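# Wind the cord onto the winder and set it down

## Task

Coil all of the cord onto the winder along its long direction so that it passes through both notches; no loop may stick out from the winder by more than a finger's width, and at most a finger's length of free end may hang beyond the final notch the cord runs through. Afterwards place the winder on the table and release it.

## Robot and tools

Robot: two arms, left_arm and right_arm, each ending in a two-finger gripper. Bases in the scene frame: left_arm near (-0.008, +0.299, 0) m, right_arm near (0, -0.313, +0.001) m. The scene frame has its origin at table-top height midway between the arms, +z up, +x out across the table, and left_arm on the +y side (arm names do not match image sides). A gripper's fingers point along its own +z and open and close along its own y. end_effector_position is the spot between the pads, about 1 cm short of the tips. Printed positions and orientations can be off by a few centimetres, more at long reach.

Rows. Every motion command is a row of 14 numbers, all in [-1, 1]: dx, dy, dz, rx, ry, rz, opening for left_arm, then the same seven for right_arm. Both arms are always in the row. dx..rz are an offset, not a pose: they are measured along that arm's current Hand target axes (the target's own frame, not the scene frame) and start from the Hand target shown before the call. Scale: 1.0 = 0.6 m for dx, dy, dz and 180 degrees for rx, ry, rz, which together form one rotation vector. Opening is absolute: +1 fully open (0.094 m), -1 closed. An arm that should stay put gets six zeros plus its current opening; a 0 in the opening slot would command a half-closed grip.

execute_actions(actions, cameras): actions is a list of actions; each action is a list of up to 15 rows, one per 1/30 s step; a short action holds its last row to step 15. All rows of one action are offsets from the same starting Hand target, but each new action or call starts from the updated target, so the same offset sent twice moves twice as far. An empty list returns state plus all camera images. cameras picks images by name (cam_head_left, cam_head_right, cam_high, cam_low, cam_left_wrist, cam_right_wrist), ["all"] or []; a wrong name voids the call.

move(target, speed, blend, opening_speed, grip_force, blocking, cameras): target is one 14-number row or up to 15 rows, every row an offset from the Hand targets at the move's start (not from the previous row). The grippers travel in straight lines, all finishing together, capped at 10 s. speed is path speed in m/s, 0.002 to 2.9 (default 0.25), one value or one per row; turning rate is limited to twice that in rad/s. blend (m) rounds corners in a list; 0 stops at each row. opening_speed (0.2 or more, per second on the -1..+1 scale) closes fingers gradually, useful for a soft cord. grip_force is newtons per pad, 10 to 50, per arm or shared; it persists, and lower values close slowly. blocking=false returns after about 0.5 s while the move continues. Changed openings in later rows are applied only once everything is still. The move line reports the ending (done, off_target, moving, held, fault) and any limits: paced means a pose was clipped, held means a check withheld steps. Done means within 10 mm and 2 degrees; it says nothing about contact.

wait(seconds, cameras): 0 to 3600 s, sends nothing new; a running move keeps going and may end the wait early. stop(cameras): brakes a running move; braking needs room. zoom_image(camera, region): region [x0, y0, x1, y1] in image pixels, at most 504 by 504, on a camera in the latest images. finished_scene(scene): ends the current scene, given its number; irreversible.

Results: each arm's end_effector_position (m) and end_effector_quat_wxyz in the scene frame; Hand target (your last commanded pose after clipping, from which the next offsets count); grip_measured (measured opening on the command scale, reading slightly wide when empty and a bit narrower than a hard part under full squeeze); grip_effort_nm (gripper motor effort, negative closing; not pad force); Joint positions (last number is opening in metres); joint torques; joint velocities, or "within noise"; Tool commands; motor temperatures; MOTOR HOT at 75 °C and an OVER-TEMPERATURE FAULT at 90 °C that folds that arm away for the rest of the scene. Joint ranges (rad): waist -2.618..3.054, shoulder 0..3.142, elbow 0..3.142 (straight at 2.901), wrist pitch and yaw -1.571..1.571, wrist roll -2.094..2.094.

Behaviour: the controller limits each step's commanded rotation to 40 degrees from the measured orientation. Weight and friction can leave a gripper low, short or tilted; small commands may do nothing or drift sideways, so check position and orientation after each motion and correct with the missing distance. A blocked arm keeps pressing until commanded back past its gripper. Fast moves hit harder, overshoot and stray from the path; targets deep past contact press harder. Avoid paths close to an arm's own base (the elbow can whip round). The clearance check does not stop grippers or wrist cameras colliding with each other.

Avoid: dropping things or letting go while they move, anything falling off the table or being left off it, hard hits on the table, fixtures (bar, spacers, plate, low rail) or the other arm, closing one gripper on the other's fingers, strain on wrist camera cables, and holding stretched or pushing poses that heat motors. Loose items may occasionally get nudged by outside forces. The finished state must hold with the robot released.

Each tool is called after "Request:" in YAML: its name, and indented under it one key for each argument.

## Session

I'll start by looking at the scene.

Request:
execute_actions:
  actions: []

Scene clock: 0.00 s.
left_arm: end_effector_position=(+0.4131, +0.2924, +0.0534) grip_measured=+1.000 grip_effort_nm=n/a end_effector_quat_wxyz=(+0.529, -0.010, +0.849, -0.013) | right_arm: end_effector_position=(+0.4164, -0.2968, +0.0402) grip_measured=+1.000 grip_effort_nm=n/a end_effector_quat_wxyz=(+0.497, -0.019, +0.867, +0.013)
Joint positions: left_arm=[-0.046 1.748 0.497 0.781 0.005 -0.045 0.094] | right_arm=[0.04 1.721 0.51 0.688 -0.015 -0.001 0.094]
Joint velocities: within noise
Joint torques (N m): no reading
Motor temperatures (°C): left_arm=[25 33 39 42 25 25 29] | right_arm=[22 34 34 42 26 31 29]
Heat: left arm: 42 °C; right arm: 42 °C.
Hand target: left_arm +0.4183, +0.2927, +0.0634; +0.542, -0.010, +0.840, -0.013 | right_arm +0.4174, -0.2969, +0.0416; +0.498, -0.018, +0.867, +0.013
Tool commands: left_gripper/opening=+1.0 right_gripper/opening=+1.0

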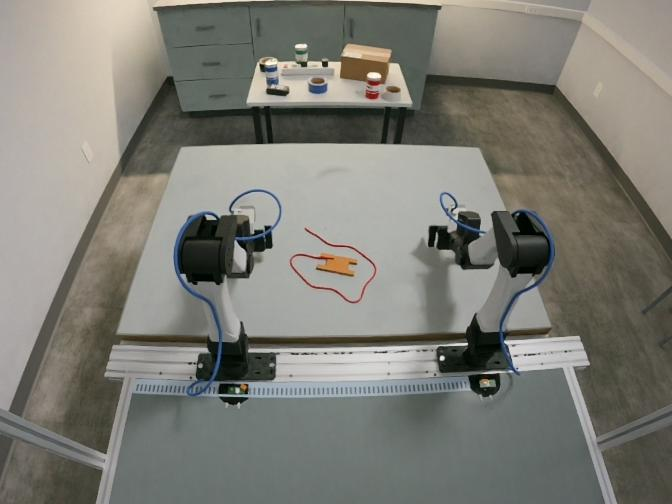

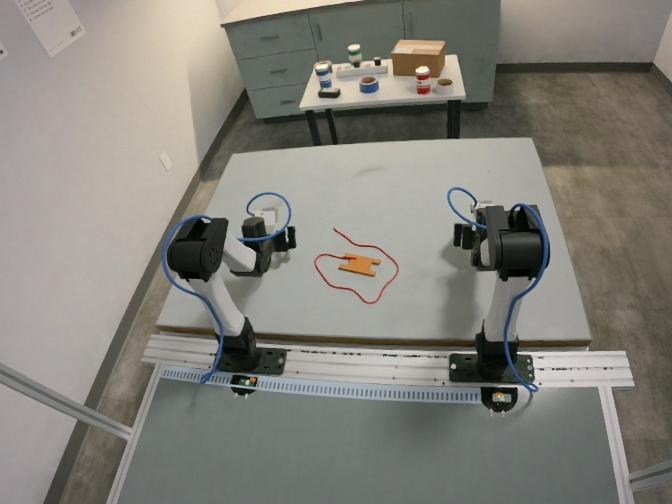

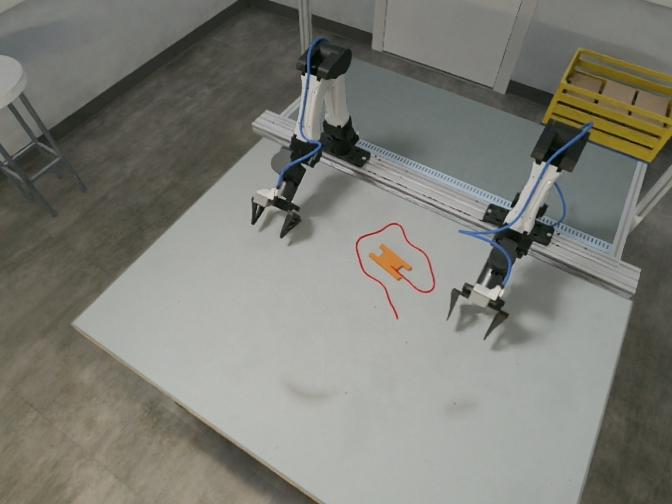

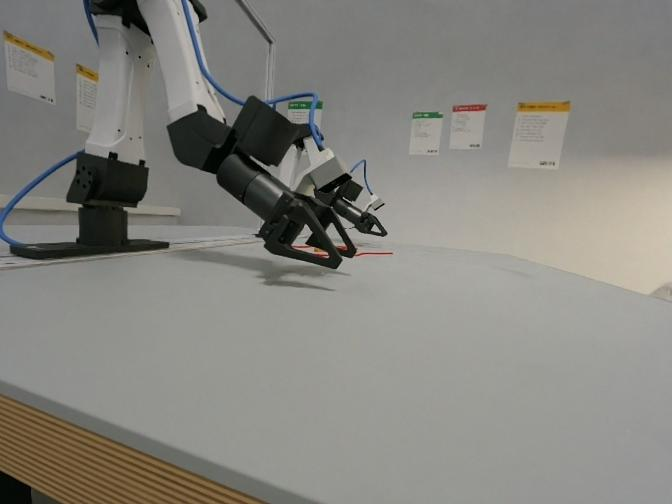

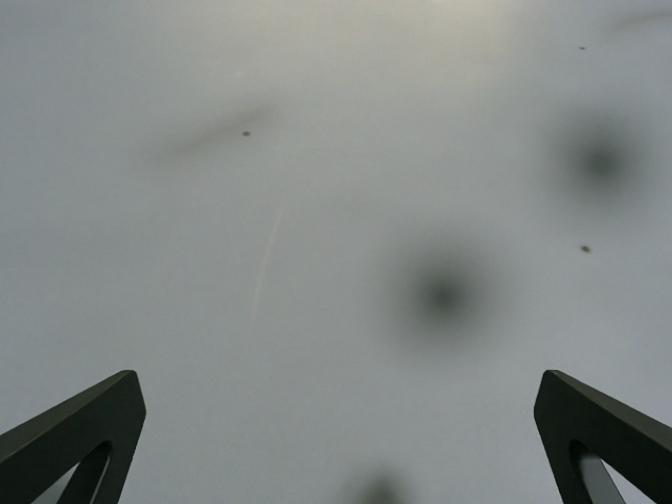

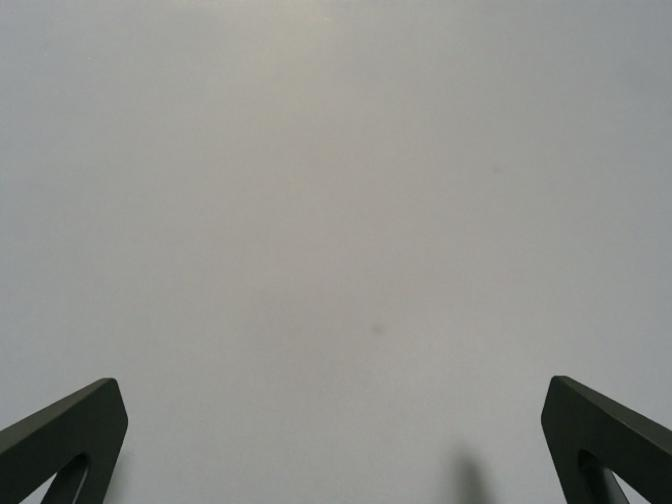

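Request:
zoom_image:
  camera: "cam_head_left"
  region: [270, 210, 400, 310]

Request:
zoom_image:
  camera: "cam_high"
  region: [340, 210, 450, 330]

Request:
zoom_image:
  camera: "cam_head_right"
  region: [300, 215, 420, 315]

Scaled by 3.877 from the camera's image (finer frame: 960x720).

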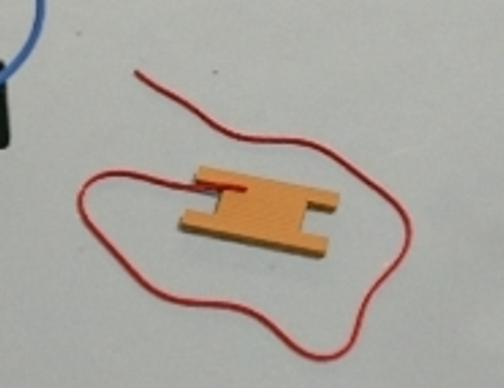

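Scaled by 4.200 from the camera's image (finer frame: 960x720).

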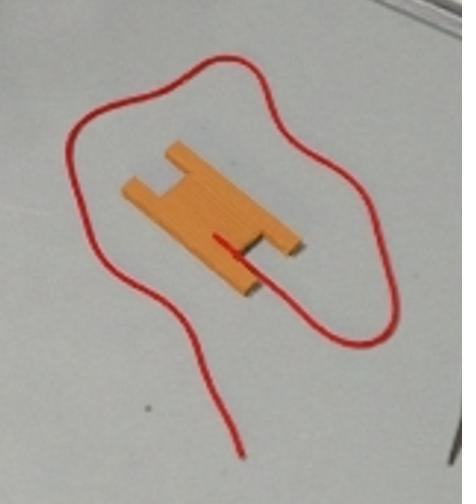

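Scaled by 4.200 from the camera's image (finer frame: 960x720).

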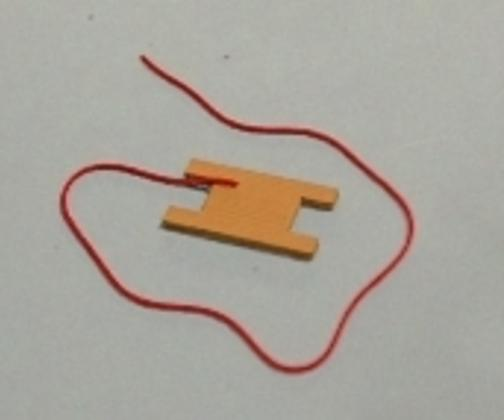

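Request:
move:
  target: [0,0,0,0,0,0,1, -0.1395,0.5542,-0.2798,-0.2134,0.2832,-0.3742,1]
  speed: 0.3
  cameras: ["cam_right_wrist","cam_head_left"]

Scene clock: 13.93 s.
left_arm: end_effector_position=(+0.4131, +0.2924, +0.0534) grip_measured=+1.000 grip_effort_nm=0.03 end_effector_quat_wxyz=(+0.529, -0.010, +0.849, -0.013) | right_arm: end_effector_position=(+0.3010, +0.0273, +0.2023) grip_measured=+1.000 grip_effort_nm=-0.02 end_effector_quat_wxyz=(+0.117, -0.613, +0.781, +0.018)
Joint positions: left_arm=[-0.046 1.748 0.497 0.781 0.005 -0.045 0.094] | right_arm=[0.86 2.163 2.386 -1.549 0.012 -0.48 0.094]
Joint torques (N m): left_arm=[0.53 -6.99 5 2.3 0.02 0.1] | right_arm=[0.65 -8.87 6.52 0.7 -0.08 -0.14]
Heat: left arm: 46 °C; right arm: 44 °C.
Hand target: left_arm +0.4183, +0.2927, +0.0634; +0.542, -0.010, +0.840, -0.013 | right_arm +0.2997, +0.0301, +0.2001; +0.000, -0.623, +0.782, +0.000
Off the commanded pose: left_arm 0.011 m, 2 deg | right_arm 0.004 m, 14 deg.
joint sent to its limit (right arm) — joint 4 (wrist pitch), lower limit. The joint targets are off in orientation, not in position.
move: off_target (right_arm)
cam_right_wrist: T_world_to_cam=[[0.96285, -0.25173, 0.09775, -0.30301], [-0.26842, -0.93181, 0.2443, 0.09502], [0.02958, -0.26146, -0.96476, 0.28429]] pos_world=[0.30885, 0.0866, 0.28067]
Images, in order (width x height): cam_head_left 672x504, cam_right_wrist 672x504.

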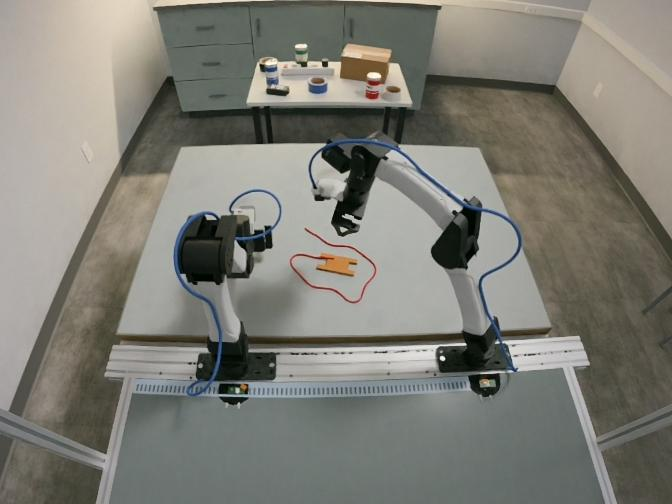

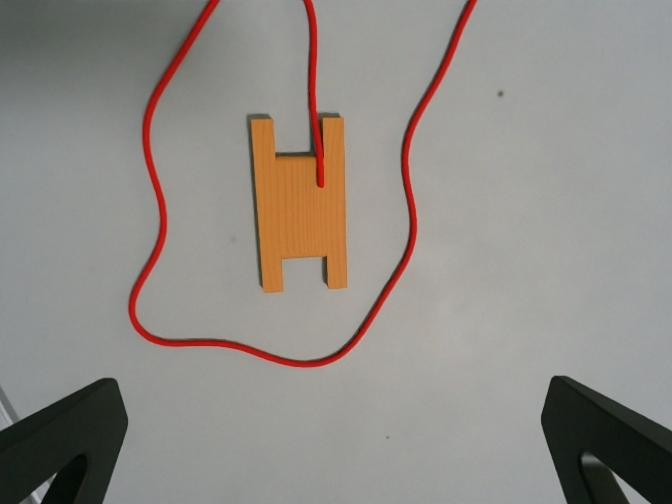

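Request:
move:
  target: [0,0,0,0,0,0,1, 0.0194,0.0036,0.2502,0,0,0,0.7]
  speed: 0.2
  cameras: ["cam_right_wrist","cam_low"]

Scene clock: 18.43 s.
left_arm: end_effector_position=(+0.4131, +0.2924, +0.0534) grip_measured=+1.000 grip_effort_nm=0.03 end_effector_quat_wxyz=(+0.529, -0.010, +0.849, -0.013) | right_arm: end_effector_position=(+0.2933, +0.0193, +0.0578) grip_measured=+0.701 grip_effort_nm=-0.10 end_effector_quat_wxyz=(+0.006, -0.621, +0.784, -0.003)
Joint positions: left_arm=[-0.046 1.748 0.497 0.781 0.005 -0.045 0.094] | right_arm=[0.86 2.255 1.975 -1.274 0.012 -0.489 0.08]
Joint torques (N m): left_arm=[0.51 -7.02 5.03 2.29 0.01 0.09] | right_arm=[-0.21 -9.95 5.07 0.5 -0.08 -0.19]
Motor temperatures (°C): left_arm=[25 35 40 47 25 25 28] | right_arm=[22 37 35 43 26 30 29]
Heat: left arm: 47 °C; right arm: 43 °C.
Hand target: left_arm +0.4183, +0.2927, +0.0634; +0.542, -0.010, +0.840, -0.013 | right_arm +0.2950, +0.0192, +0.0499; +0.000, -0.623, +0.782, +0.000
Off the commanded pose: left_arm 0.011 m, 2 deg | right_arm 0.008 m, 1 deg.
move: done
cam_right_wrist: T_world_to_cam=[[0.97203, -0.23479, -0.00519, -0.28061], [-0.20907, -0.8752, 0.43625, 0.0913], [-0.10697, -0.42296, -0.89981, 0.18252]] pos_world=[0.31137, 0.09122, 0.12294]
Images, in order (width x height): cam_low 672x504, cam_right_wrist 672x504.

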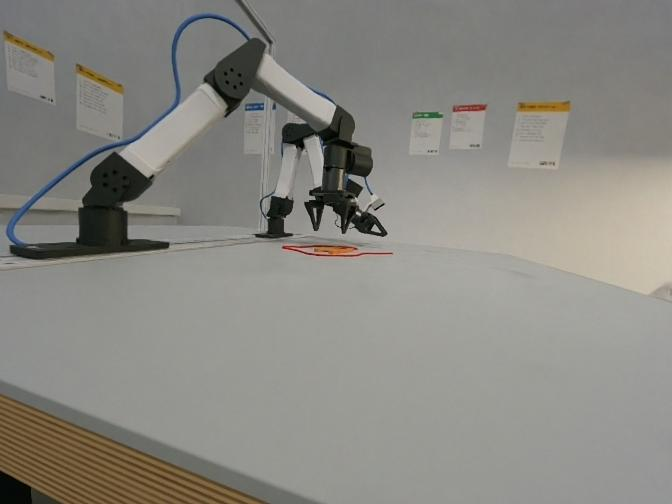

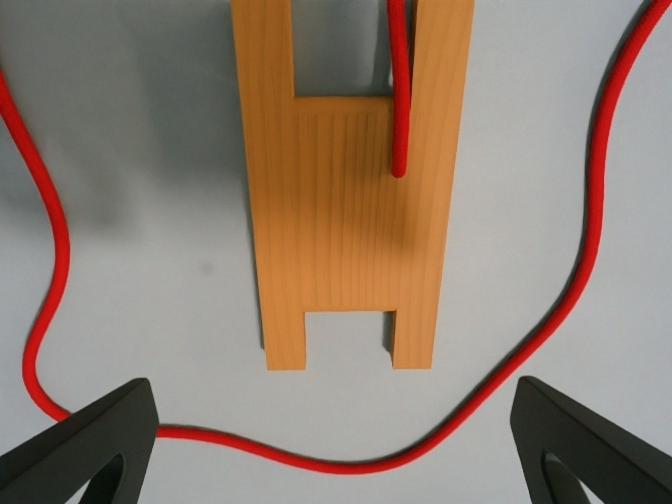

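Request:
zoom_image:
  camera: "cam_low"
  region: [270, 120, 400, 265]

Scaled by 3.476 from the camera's image (finer frame: 960x720).

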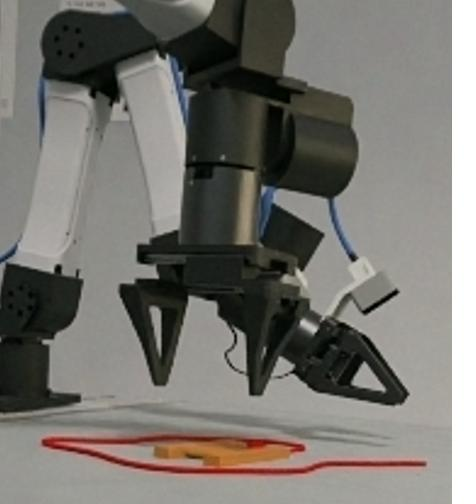

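Request:
move:
  target: [0,0,0,0,0,0,1, 0,-0.0034,0.0632,0,0,0,0.7]
  speed: 0.1
  cameras: ["cam_right_wrist","cam_low"]

Request:
zoom_image:
  camera: "cam_low"
  region: [270, 150, 400, 275]

Scene clock: 20.60 s.
left_arm: end_effector_position=(+0.4131, +0.2924, +0.0534) grip_measured=+1.000 grip_effort_nm=0.03 end_effector_quat_wxyz=(+0.529, -0.010, +0.849, -0.013) | right_arm: end_effector_position=(+0.2977, +0.0207, +0.0219) grip_measured=+0.701 grip_effort_nm=-0.09 end_effector_quat_wxyz=(+0.009, -0.621, +0.784, -0.003)
Joint positions: left_arm=[-0.046 1.748 0.497 0.781 0.005 -0.045 0.094] | right_arm=[0.854 2.282 1.877 -1.141 0.012 -0.493 0.08]
Joint torques (N m): left_arm=[0.54 -7.01 5.04 2.3 0.02 0.1] | right_arm=[-0.08 -10.14 4.37 0.51 -0.11 -0.14]
Heat: left arm: 47 °C; right arm: 43 °C.
Hand target: left_arm +0.4183, +0.2927, +0.0634; +0.542, -0.010, +0.840, -0.013 | right_arm +0.2971, +0.0187, +0.0120; +0.000, -0.623, +0.782, +0.000
Off the commanded pose: left_arm 0.011 m, 2 deg | right_arm 0.010 m, 1 deg.
move: done
cam_right_wrist: T_world_to_cam=[[0.97168, -0.23628, -0.00162, -0.28463], [-0.21261, -0.8773, 0.43028, 0.1102], [-0.10308, -0.41775, -0.9027, 0.15005]] pos_world=[0.31547, 0.09211, 0.08757]
Images, in order (width x height): cam_low 672x504, cam_right_wrist 672x504.

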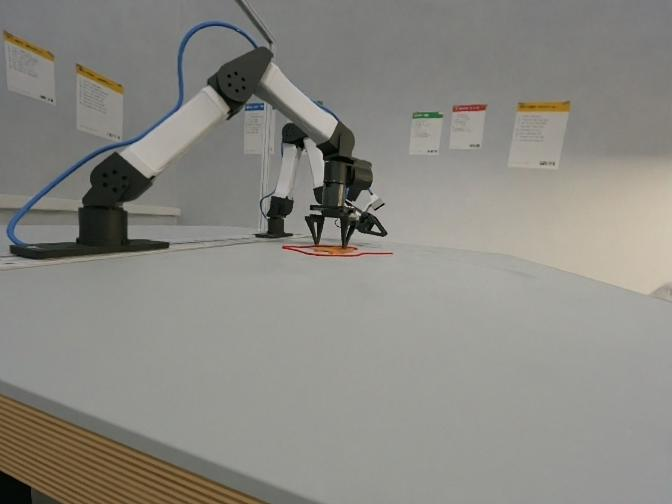

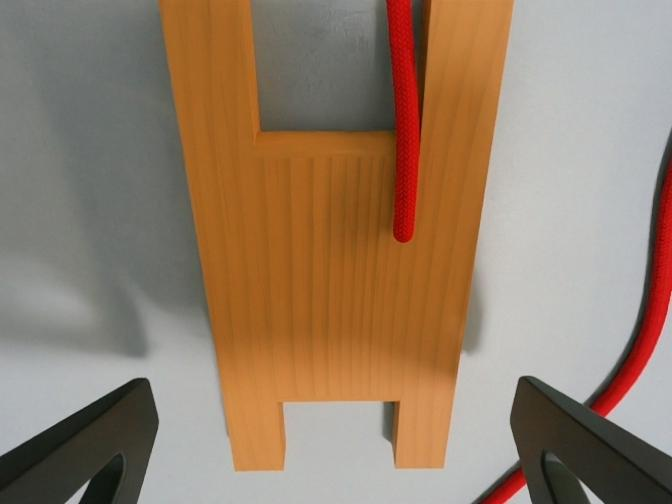

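Scaled by 3.877 from the camera's image (finer frame: 960x720).

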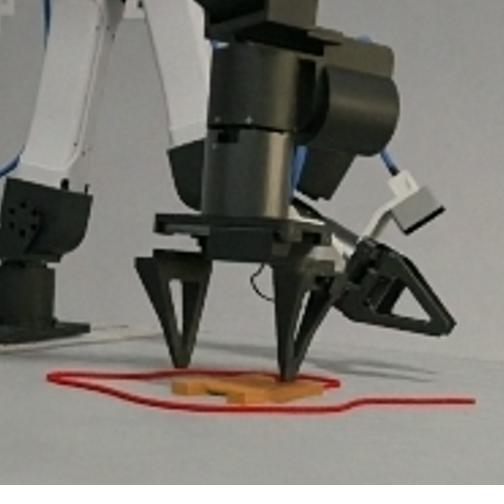

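Request:
move:
  target: [0,0,0,0,0,0,1, 0.0017,-0.0025,0.0142,0,0,0,0.7]
  speed: 0.05
  cameras: ["cam_right_wrist","cam_low"]

Request:
zoom_image:
  camera: "cam_low"
  region: [270, 150, 400, 275]

Scene clock: 23.13 s.
left_arm: end_effector_position=(+0.4131, +0.2924, +0.0534) grip_measured=+1.000 grip_effort_nm=0.02 end_effector_quat_wxyz=(+0.529, -0.010, +0.849, -0.013) | right_arm: end_effector_position=(+0.2994, +0.0200, +0.0145) grip_measured=+0.701 grip_effort_nm=-0.10 end_effector_quat_wxyz=(+0.011, -0.621, +0.784, -0.003)
Joint positions: left_arm=[-0.046 1.748 0.497 0.781 0.005 -0.045 0.094] | right_arm=[0.851 2.287 1.857 -1.113 0.012 -0.497 0.08]
Joint torques (N m): left_arm=[0.55 -7.04 5.05 2.31 0.02 0.1] | right_arm=[-0.24 -9.96 4.11 0.49 -0.08 -0.13]
Heat: left arm: 48 °C; right arm: 42 °C.
Hand target: left_arm +0.4183, +0.2927, +0.0634; +0.542, -0.010, +0.840, -0.013 | right_arm +0.2982, +0.0174, +0.0035; +0.000, -0.623, +0.782, +0.000
Off the commanded pose: left_arm 0.011 m, 2 deg | right_arm 0.011 m, 1 deg.
move: off_target (right_arm)
cam_right_wrist: T_world_to_cam=[[0.97178, -0.23588, -0.00016, -0.28647], [-0.21313, -0.87831, 0.42795, 0.11334], [-0.10109, -0.41584, -0.9038, 0.14266]] pos_world=[0.31696, 0.0913, 0.08038]
Images, in order (width x height): cam_low 672x504, cam_right_wrist 672x504.

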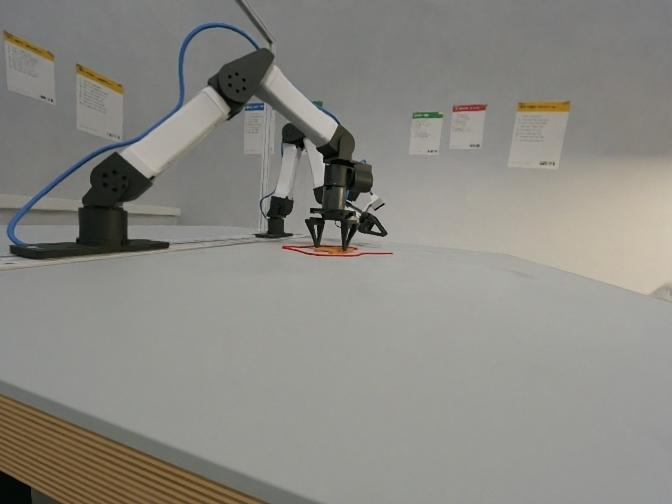

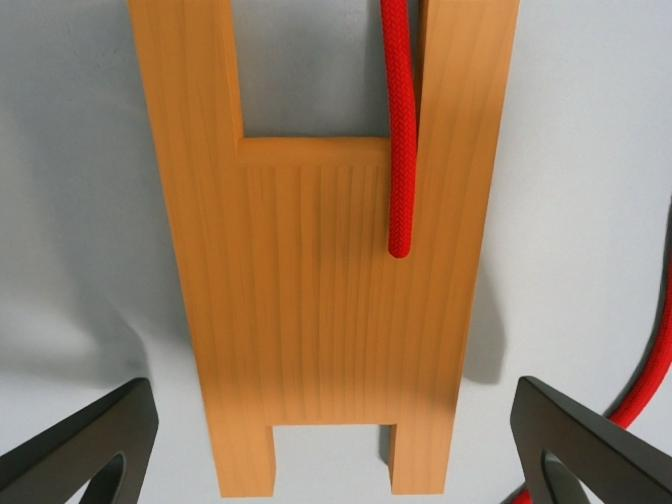

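Scaled by 3.877 from the camera's image (finer frame: 960x720).

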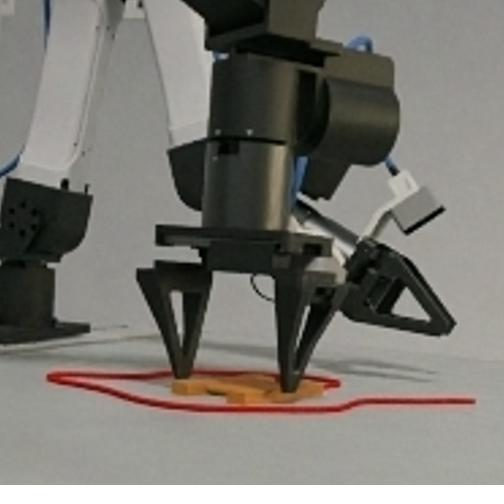

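Request:
move:
  target:
    - [0,0,0,0,0,0,1, 0,0,0.0055,0,0,0,0.7]
    - [0,0,0,0,0,0,1, 0,0,0.0055,0,0,0,0.08]
  speed: 0.05
  grip_force: [50,30]
  opening_speed: 0.4
  cameras: ["cam_right_wrist","cam_low"]

Request:
zoom_image:
  camera: "cam_low"
  region: [270, 150, 400, 275]

Scene clock: 26.03 s.
left_arm: end_effector_position=(+0.4131, +0.2924, +0.0534) grip_measured=+1.000 grip_effort_nm=0.03 end_effector_quat_wxyz=(+0.529, -0.010, +0.849, -0.013) | right_arm: end_effector_position=(+0.2996, +0.0203, +0.0115) grip_measured=+0.172 grip_effort_nm=-0.67 end_effector_quat_wxyz=(+0.012, -0.621, +0.784, -0.002)
Joint positions: left_arm=[-0.046 1.748 0.497 0.781 0.005 -0.045 0.094] | right_arm=[0.851 2.29 1.849 -1.101 0.012 -0.497 0.055]
Joint torques (N m): left_arm=[0.54 -6.98 5.04 2.3 0.01 0.08] | right_arm=[-0.12 -9.94 4.21 0.5 -0.08 -0.2]
Heat: left arm: 48 °C; right arm: 42 °C.
Hand target: left_arm +0.4183, +0.2927, +0.0634; +0.542, -0.010, +0.840, -0.013 | right_arm +0.2983, +0.0174, +0.0002; +0.000, -0.623, +0.782, +0.000
Off the commanded pose: left_arm 0.011 m, 2 deg | right_arm 0.012 m, 1 deg.
grip_force (N): 50, 30
move: off_target (right_arm); target 2's new opening was sent with right_arm's hand 0.012 m and 1 deg from that target
cam_right_wrist: T_world_to_cam=[[0.97187, -0.23551, 0.00058, -0.28671], [-0.21322, -0.87887, 0.42675, 0.11506], [-0.09999, -0.41487, -0.90437, 0.1398]] pos_world=[0.31716, 0.0916, 0.07749]
Images, in order (width x height): cam_low 672x504, cam_right_wrist 672x504.

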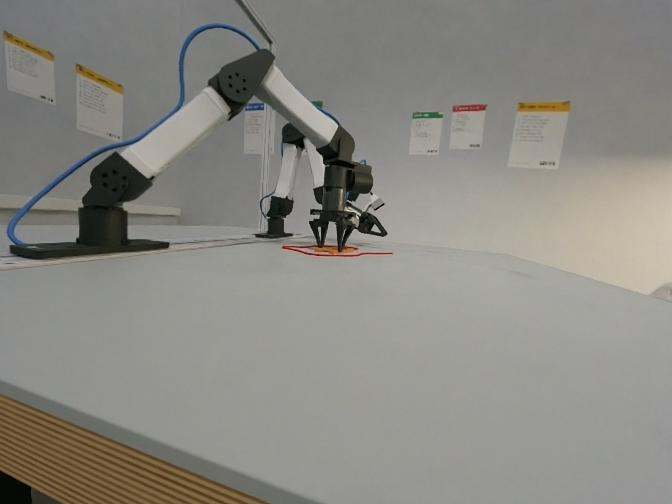

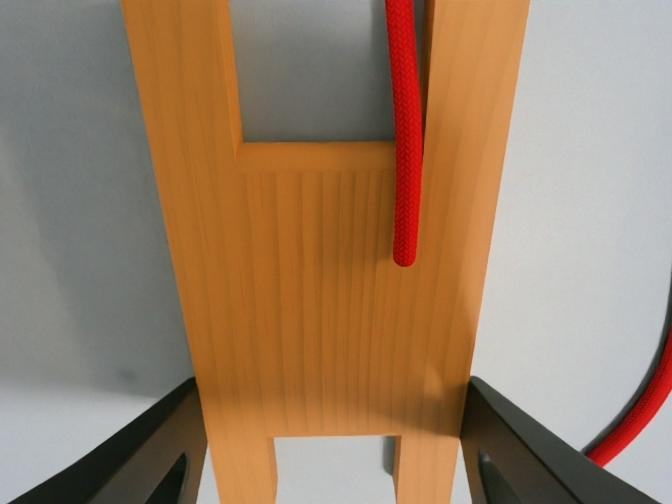

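Scaled by 3.877 from the camera's image (finer frame: 960x720).

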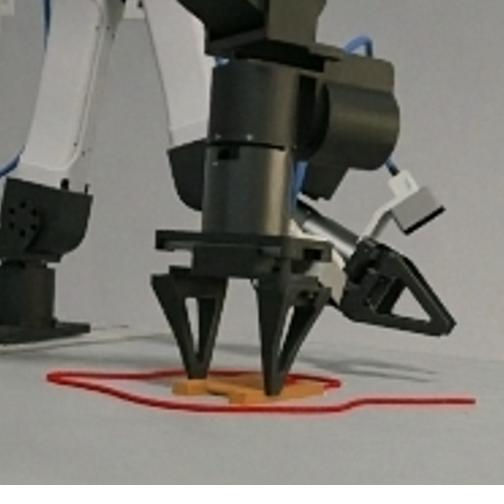

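Request:
move:
  target:
    - [0,0,0,0,0,0,1, 0,0,-0.05,0,0,0,0.08]
    - [0,0,0,0,0,0,1, 0.038,0.0362,-0.2163,0,0,0.4283,0.08]
  speed: 0.15
  blend: [0.02,0]
  cameras: ["cam_right_wrist","cam_low","cam_head_left","cam_high"]

Scene clock: 32.43 s.
left_arm: end_effector_position=(+0.4131, +0.2924, +0.0534) grip_measured=+1.000 grip_effort_nm=0.02 end_effector_quat_wxyz=(+0.529, -0.010, +0.849, -0.013) | right_arm: end_effector_position=(+0.2740, -0.0039, +0.1144) grip_measured=+0.172 grip_effort_nm=-0.68 end_effector_quat_wxyz=(-0.009, -0.002, +1.000, -0.015)
Joint positions: left_arm=[-0.046 1.748 0.497 0.781 0.005 -0.045 0.094] | right_arm=[0.858 2.171 2.063 -1.49 0.01 0.845 0.055]
Joint torques (N m): left_arm=[0.54 -7.04 5.04 2.3 0.02 0.09] | right_arm=[0.95 -13.01 6.6 0.19 0.03 0.05]
Heat: left arm: 48 °C; right arm: 41 °C.
Hand target: left_arm +0.4183, +0.2927, +0.0634; +0.542, -0.010, +0.840, -0.013 | right_arm +0.2720, +0.0001, +0.1300; +0.000, +0.000, +1.000, +0.000
Off the commanded pose: left_arm 0.011 m, 2 deg | right_arm 0.016 m, 2 deg.
grip_force (N): 50, 30
move: off_target (right_arm); blend cut to 0.0149 m at target 1
cam_right_wrist: T_world_to_cam=[[-0.0023, -0.99992, 0.01269, -0.00502], [-0.88971, 0.00784, 0.45647, 0.22979], [-0.45653, -0.01024, -0.88965, 0.31777]] pos_world=[0.3495, -0.00357, 0.17787]
Images, in order (width x height): cam_head_left 672x504, cam_high 672x504, cam_low 672x504, cam_right_wrist 672x504.

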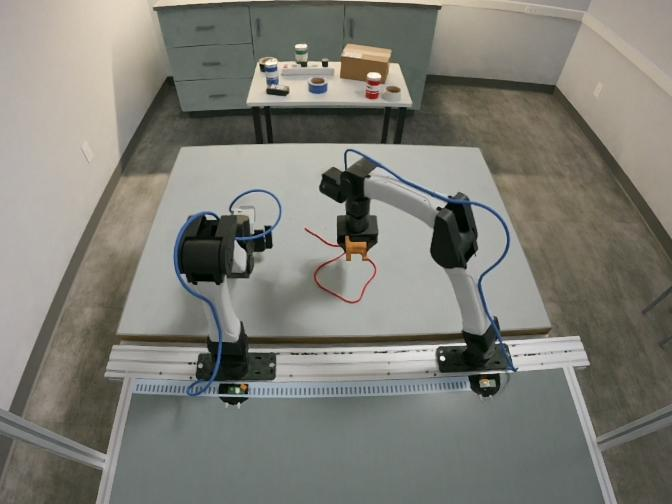

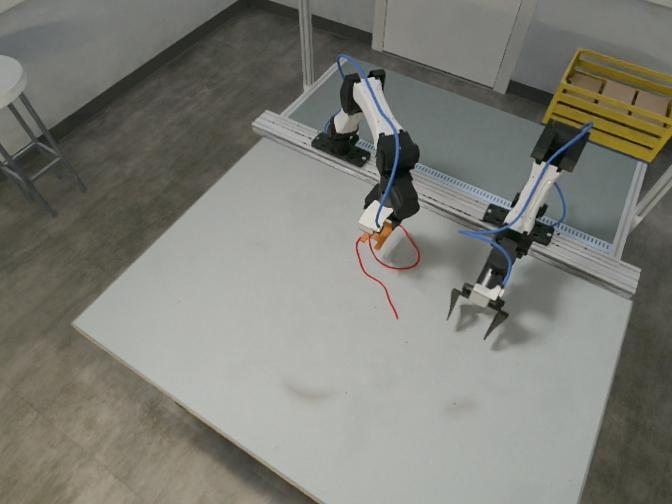

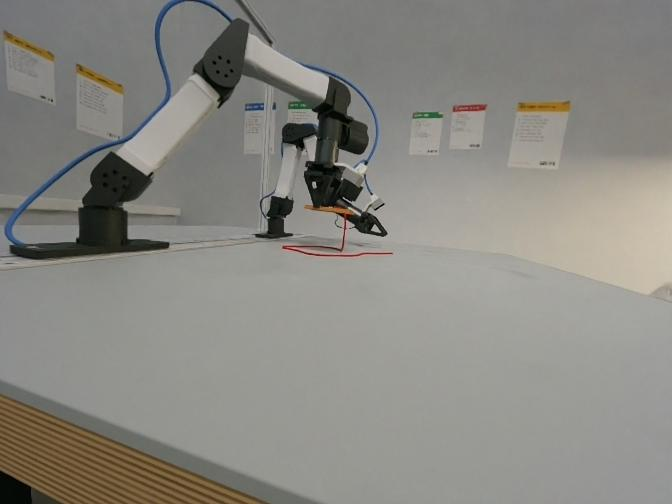

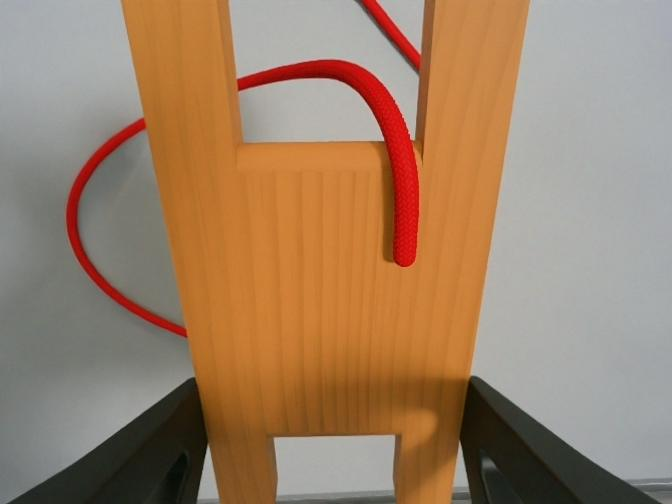

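Request:
move:
  target: [0.0235,-0.3395,-0.1975,0.4310,0.2877,-0.2773,-0.3, 0,0,0,0,0,0,0.08]
  speed: 0.2
  cameras: ["cam_left_wrist","cam_right_wrist","cam_low","cam_head_left"]

Scene clock: 40.13 s.
left_arm: end_effector_position=(+0.3057, +0.0925, +0.1095) grip_measured=-0.298 grip_effort_nm=-0.08 end_effector_quat_wxyz=(-0.016, +0.013, +0.726, -0.687) | right_arm: end_effector_position=(+0.2739, -0.0040, +0.1144) grip_measured=+0.172 grip_effort_nm=-0.68 end_effector_quat_wxyz=(-0.009, -0.002, +1.000, -0.015)
Joint positions: left_arm=[-0.132 1.929 0.768 0.503 1.497 -0.934 0.033] | right_arm=[0.858 2.171 2.063 -1.49 0.01 0.846 0.055]
Joint torques (N m): left_arm=[-0.06 -6.23 3.71 1.91 0.38 0.11] | right_arm=[0.85 -13.05 6.67 0.23 -0.01 0.11]
Motor temperatures (°C): left_arm=[25 36 41 47 25 25 28] | right_arm=[22 43 36 40 26 30 29]
Heat: left arm: 47 °C; right arm: 43 °C.
Hand target: left_arm +0.3049, +0.0901, +0.1061; +0.000, +0.000, +0.707, -0.707 | right_arm +0.2720, +0.0001, +0.1299; +0.000, +0.000, +1.000, +0.000
Off the commanded pose: left_arm 0.004 m, 4 deg | right_arm 0.016 m, 2 deg.
grip_force (N): 50, 30
move: off_target (left_arm)
cam_left_wrist: T_world_to_cam=[[0.03067, -0.04498, 0.99852, -0.11502], [-0.90127, 0.43069, 0.04709, 0.27009], [-0.43217, -0.90138, -0.02733, 0.30477]] pos_world=[0.37867, 0.15321, 0.11046]
cam_right_wrist: T_world_to_cam=[[-0.00261, -0.99991, 0.01296, -0.00506], [-0.88957, 0.00824, 0.45673, 0.2297], [-0.4568, -0.01033, -0.88951, 0.31783]] pos_world=[0.3495, -0.00367, 0.17787]
Images, in order (width x height): cam_head_left 672x504, cam_low 672x504, cam_left_wrist 672x504, cam_right_wrist 672x504.

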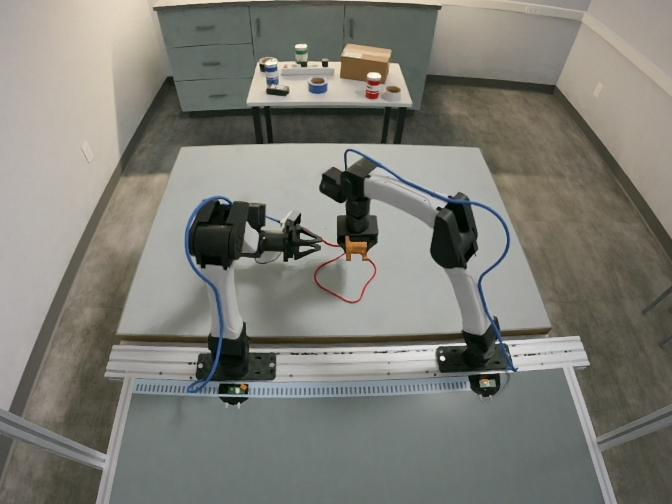

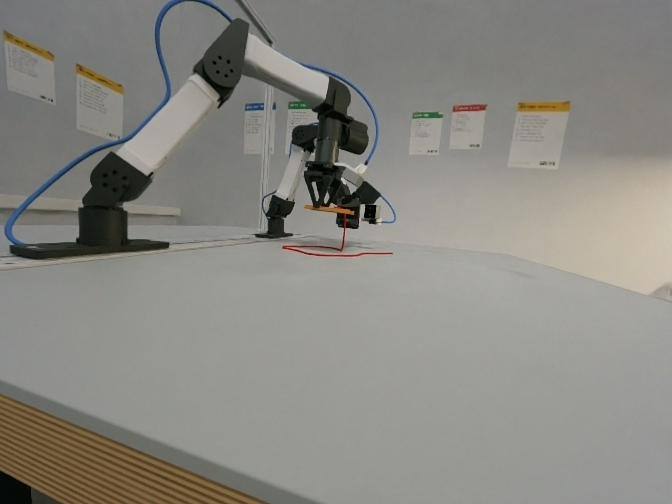

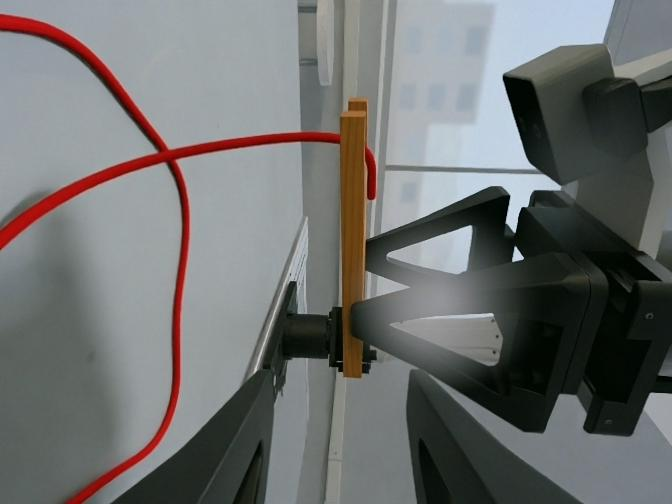

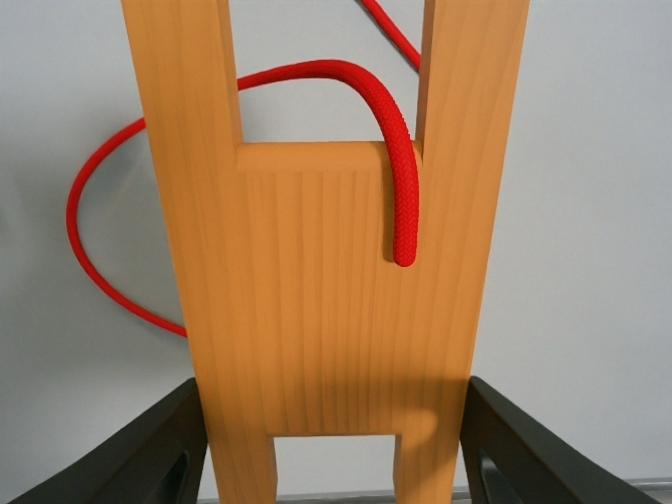

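Request:
move:
  target: [-0.0102,-0.0107,0.0968,0.0255,-0.0095,-0.004,-0.3, 0,0,0,0,0,0,0.08]
  speed: 0.1
  cameras: ["cam_left_wrist","cam_right_wrist"]

Scene clock: 44.33 s.
left_arm: end_effector_position=(+0.3119, +0.0333, +0.1064) grip_measured=-0.298 grip_effort_nm=-0.08 end_effector_quat_wxyz=(-0.018, -0.036, +0.707, -0.707) | right_arm: end_effector_position=(+0.2739, -0.0040, +0.1144) grip_measured=+0.172 grip_effort_nm=-0.68 end_effector_quat_wxyz=(-0.009, -0.002, +1.000, -0.015)
Joint positions: left_arm=[-0.312 2.144 0.709 1.463 1.266 -1.689 0.033] | right_arm=[0.858 2.171 2.063 -1.49 0.01 0.846 0.055]
Joint torques (N m): left_arm=[0.01 -6.93 2.91 2.76 -0.08 0.03] | right_arm=[0.94 -12.77 6.68 0.25 -0.02 0.08]
Heat: left arm: 47 °C; right arm: 44 °C.
Hand target: left_arm +0.3108, +0.0319, +0.1125; +0.006, -0.015, +0.678, -0.735 | right_arm +0.2720, +0.0001, +0.1299; +0.000, +0.000, +1.000, +0.000
Off the commanded pose: left_arm 0.006 m, 6 deg | right_arm 0.016 m, 2 deg.
joint sent to its limit (left arm) — joint 4 (wrist pitch), upper limit. The joint targets are off in orientation, not in position.
grip_force (N): 50, 30
move: off_target (left_arm)
cam_left_wrist: T_world_to_cam=[[0.10339, 0.01338, 0.99455, -0.13906], [-0.92323, 0.37333, 0.09095, 0.30536], [-0.37007, -0.9276, 0.05095, 0.22724]] pos_world=[0.38039, 0.09865, 0.09895]
cam_right_wrist: T_world_to_cam=[[-0.00261, -0.99991, 0.01296, -0.00506], [-0.88957, 0.00824, 0.45673, 0.2297], [-0.4568, -0.01033, -0.88951, 0.31783]] pos_world=[0.3495, -0.00367, 0.17787]

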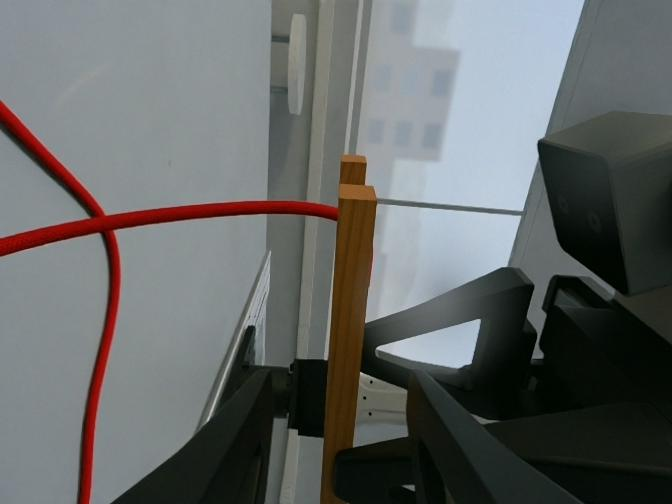

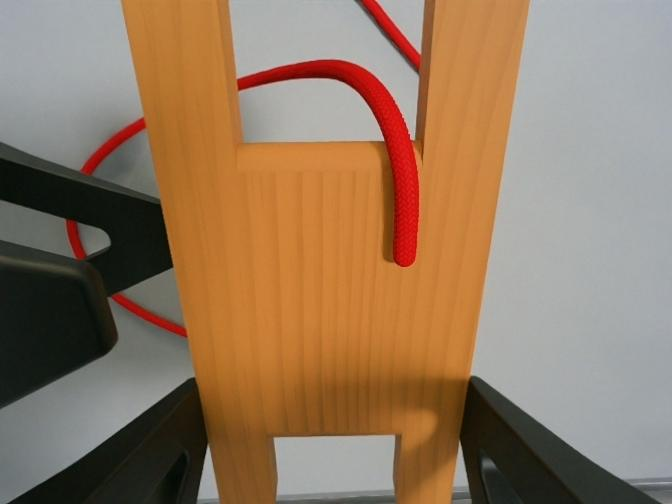

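Request:
move:
  target: [0.0093,-0.0022,0.033,0,0,0,-0.3, 0,0,0,0,0,0,0.08]
  speed: 0.06
  cameras: ["cam_left_wrist","cam_right_wrist"]

Scene clock: 47.30 s.
left_arm: end_effector_position=(+0.3057, +0.0140, +0.1065) grip_measured=-0.298 grip_effort_nm=-0.08 end_effector_quat_wxyz=(-0.021, -0.038, +0.706, -0.707) | right_arm: end_effector_position=(+0.2728, -0.0053, +0.1145) grip_measured=+0.172 grip_effort_nm=-0.68 end_effector_quat_wxyz=(-0.012, -0.002, +1.000, -0.018)
Joint positions: left_arm=[-0.374 2.144 0.709 1.463 1.204 -1.695 0.033] | right_arm=[0.858 2.171 2.063 -1.497 0.01 0.846 0.055]
Joint torques (N m): left_arm=[-0.12 -7.15 3.37 2.8 -0.11 0.06] | right_arm=[1.17 -12.92 6.79 0.23 -0.06 0.07]
Heat: left arm: 47 °C; right arm: 44 °C.
Hand target: left_arm +0.3059, +0.0121, +0.1155; +0.006, -0.014, +0.678, -0.735 | right_arm +0.2720, +0.0001, +0.1299; +0.000, +0.000, +1.000, +0.000
Off the commanded pose: left_arm 0.009 m, 6 deg | right_arm 0.016 m, 2 deg.
joint sent to its limit (left arm) — joint 4 (wrist pitch), upper limit. The joint targets are off in orientation, not in position.
grip_force (N): 50, 30
move: off_target (left_arm)
cam_left_wrist: T_world_to_cam=[[0.11005, 0.01533, 0.99381, -0.14025], [-0.92271, 0.37324, 0.09642, 0.30616], [-0.36945, -0.92761, 0.05522, 0.20641]] pos_world=[0.37419, 0.07934, 0.09846]
cam_right_wrist: T_world_to_cam=[[-0.00291, -0.99983, 0.01843, -0.00692], [-0.8874, 0.01107, 0.46086, 0.22758], [-0.46099, -0.01502, -0.88728, 0.31818]] pos_world=[0.34861, -0.00466, 0.17756]

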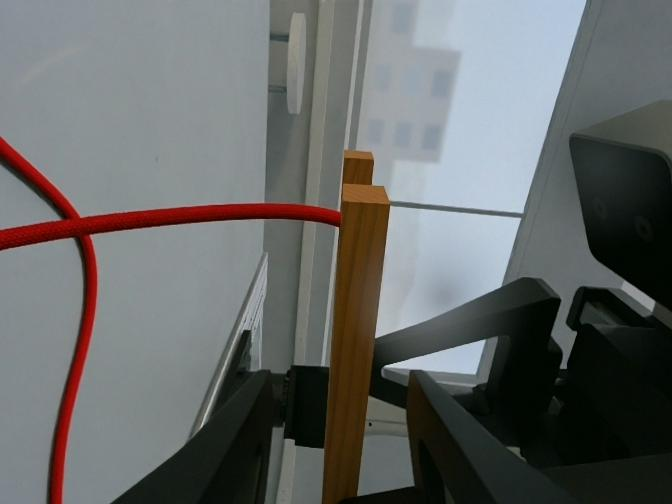

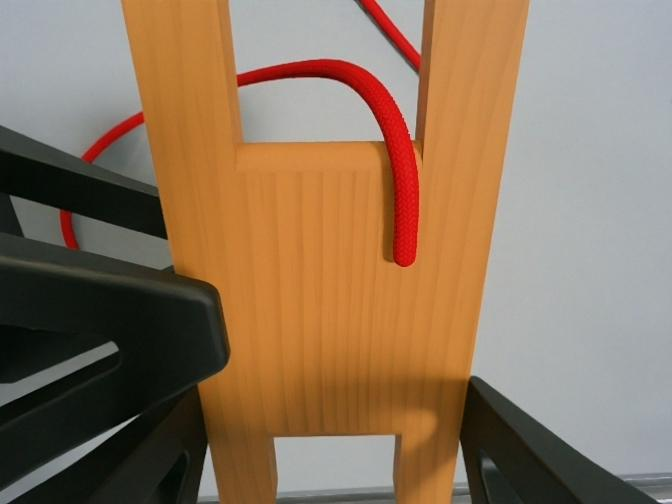

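Request:
move:
  target:
    - [0.0001,-0.0075,0.0006,0,0,0,-0.3, 0,0,0,0,0,0,0.08]
    - [0.0001,-0.0075,0.0006,0,0,0,-0.96, 0,0,0,0,0,0,0.08]
  speed: 0.06
  opening_speed: 0.4
  grip_force: [30,30]
  cameras: ["cam_left_wrist","cam_right_wrist"]

Scene clock: 52.40 s.
left_arm: end_effector_position=(+0.3061, +0.0140, +0.1065) grip_measured=-0.816 grip_effort_nm=-0.64 end_effector_quat_wxyz=(-0.024, -0.043, +0.705, -0.707) | right_arm: end_effector_position=(+0.2725, -0.0051, +0.1145) grip_measured=+0.172 grip_effort_nm=-0.68 end_effector_quat_wxyz=(-0.012, -0.001, +1.000, -0.017)
Joint positions: left_arm=[-0.374 2.144 0.709 1.463 1.202 -1.706 0.009] | right_arm=[0.858 2.171 2.063 -1.497 0.008 0.848 0.055]
Joint torques (N m): left_arm=[-0.02 -8.32 3.34 2.8 -0.09 0.05] | right_arm=[0.96 -12.86 6.56 0.24 0.03 0.06]
Heat: left arm: 48 °C; right arm: 45 °C.
Hand target: left_arm +0.3059, +0.0121, +0.1200; +0.006, -0.014, +0.678, -0.735 | right_arm +0.2720, +0.0001, +0.1299; +0.000, +0.000, +1.000, +0.000
Off the commanded pose: left_arm 0.014 m, 6 deg | right_arm 0.016 m, 2 deg.
joint sent to its limit (left arm) — joint 4 (wrist pitch), upper limit. The joint targets still meet the commanded pose.
grip_force (N): 30, 30
move: off_target (left_arm); target 2's new opening was sent with left_arm's hand 0.014 m and 6 deg from that target
cam_left_wrist: T_world_to_cam=[[0.11982, 0.01598, 0.99267, -0.14318], [-0.92243, 0.37152, 0.10536, 0.30553], [-0.36712, -0.92829, 0.05926, 0.2054]] pos_world=[0.37439, 0.07944, 0.09777]
cam_right_wrist: T_world_to_cam=[[-0.0045, -0.99984, 0.01702, -0.00612], [-0.88659, 0.01186, 0.4624, 0.2269], [-0.46253, -0.01301, -0.88651, 0.3184]] pos_world=[0.34841, -0.00467, 0.17745]

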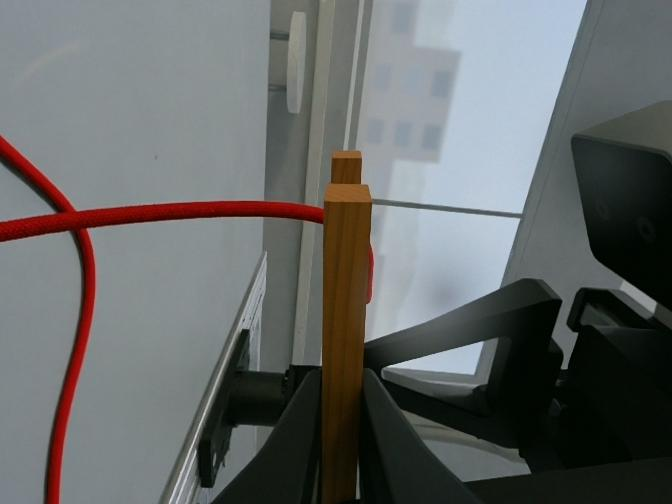

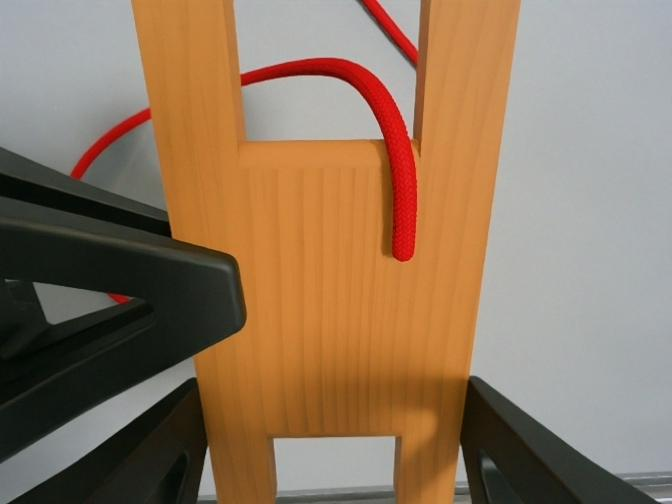

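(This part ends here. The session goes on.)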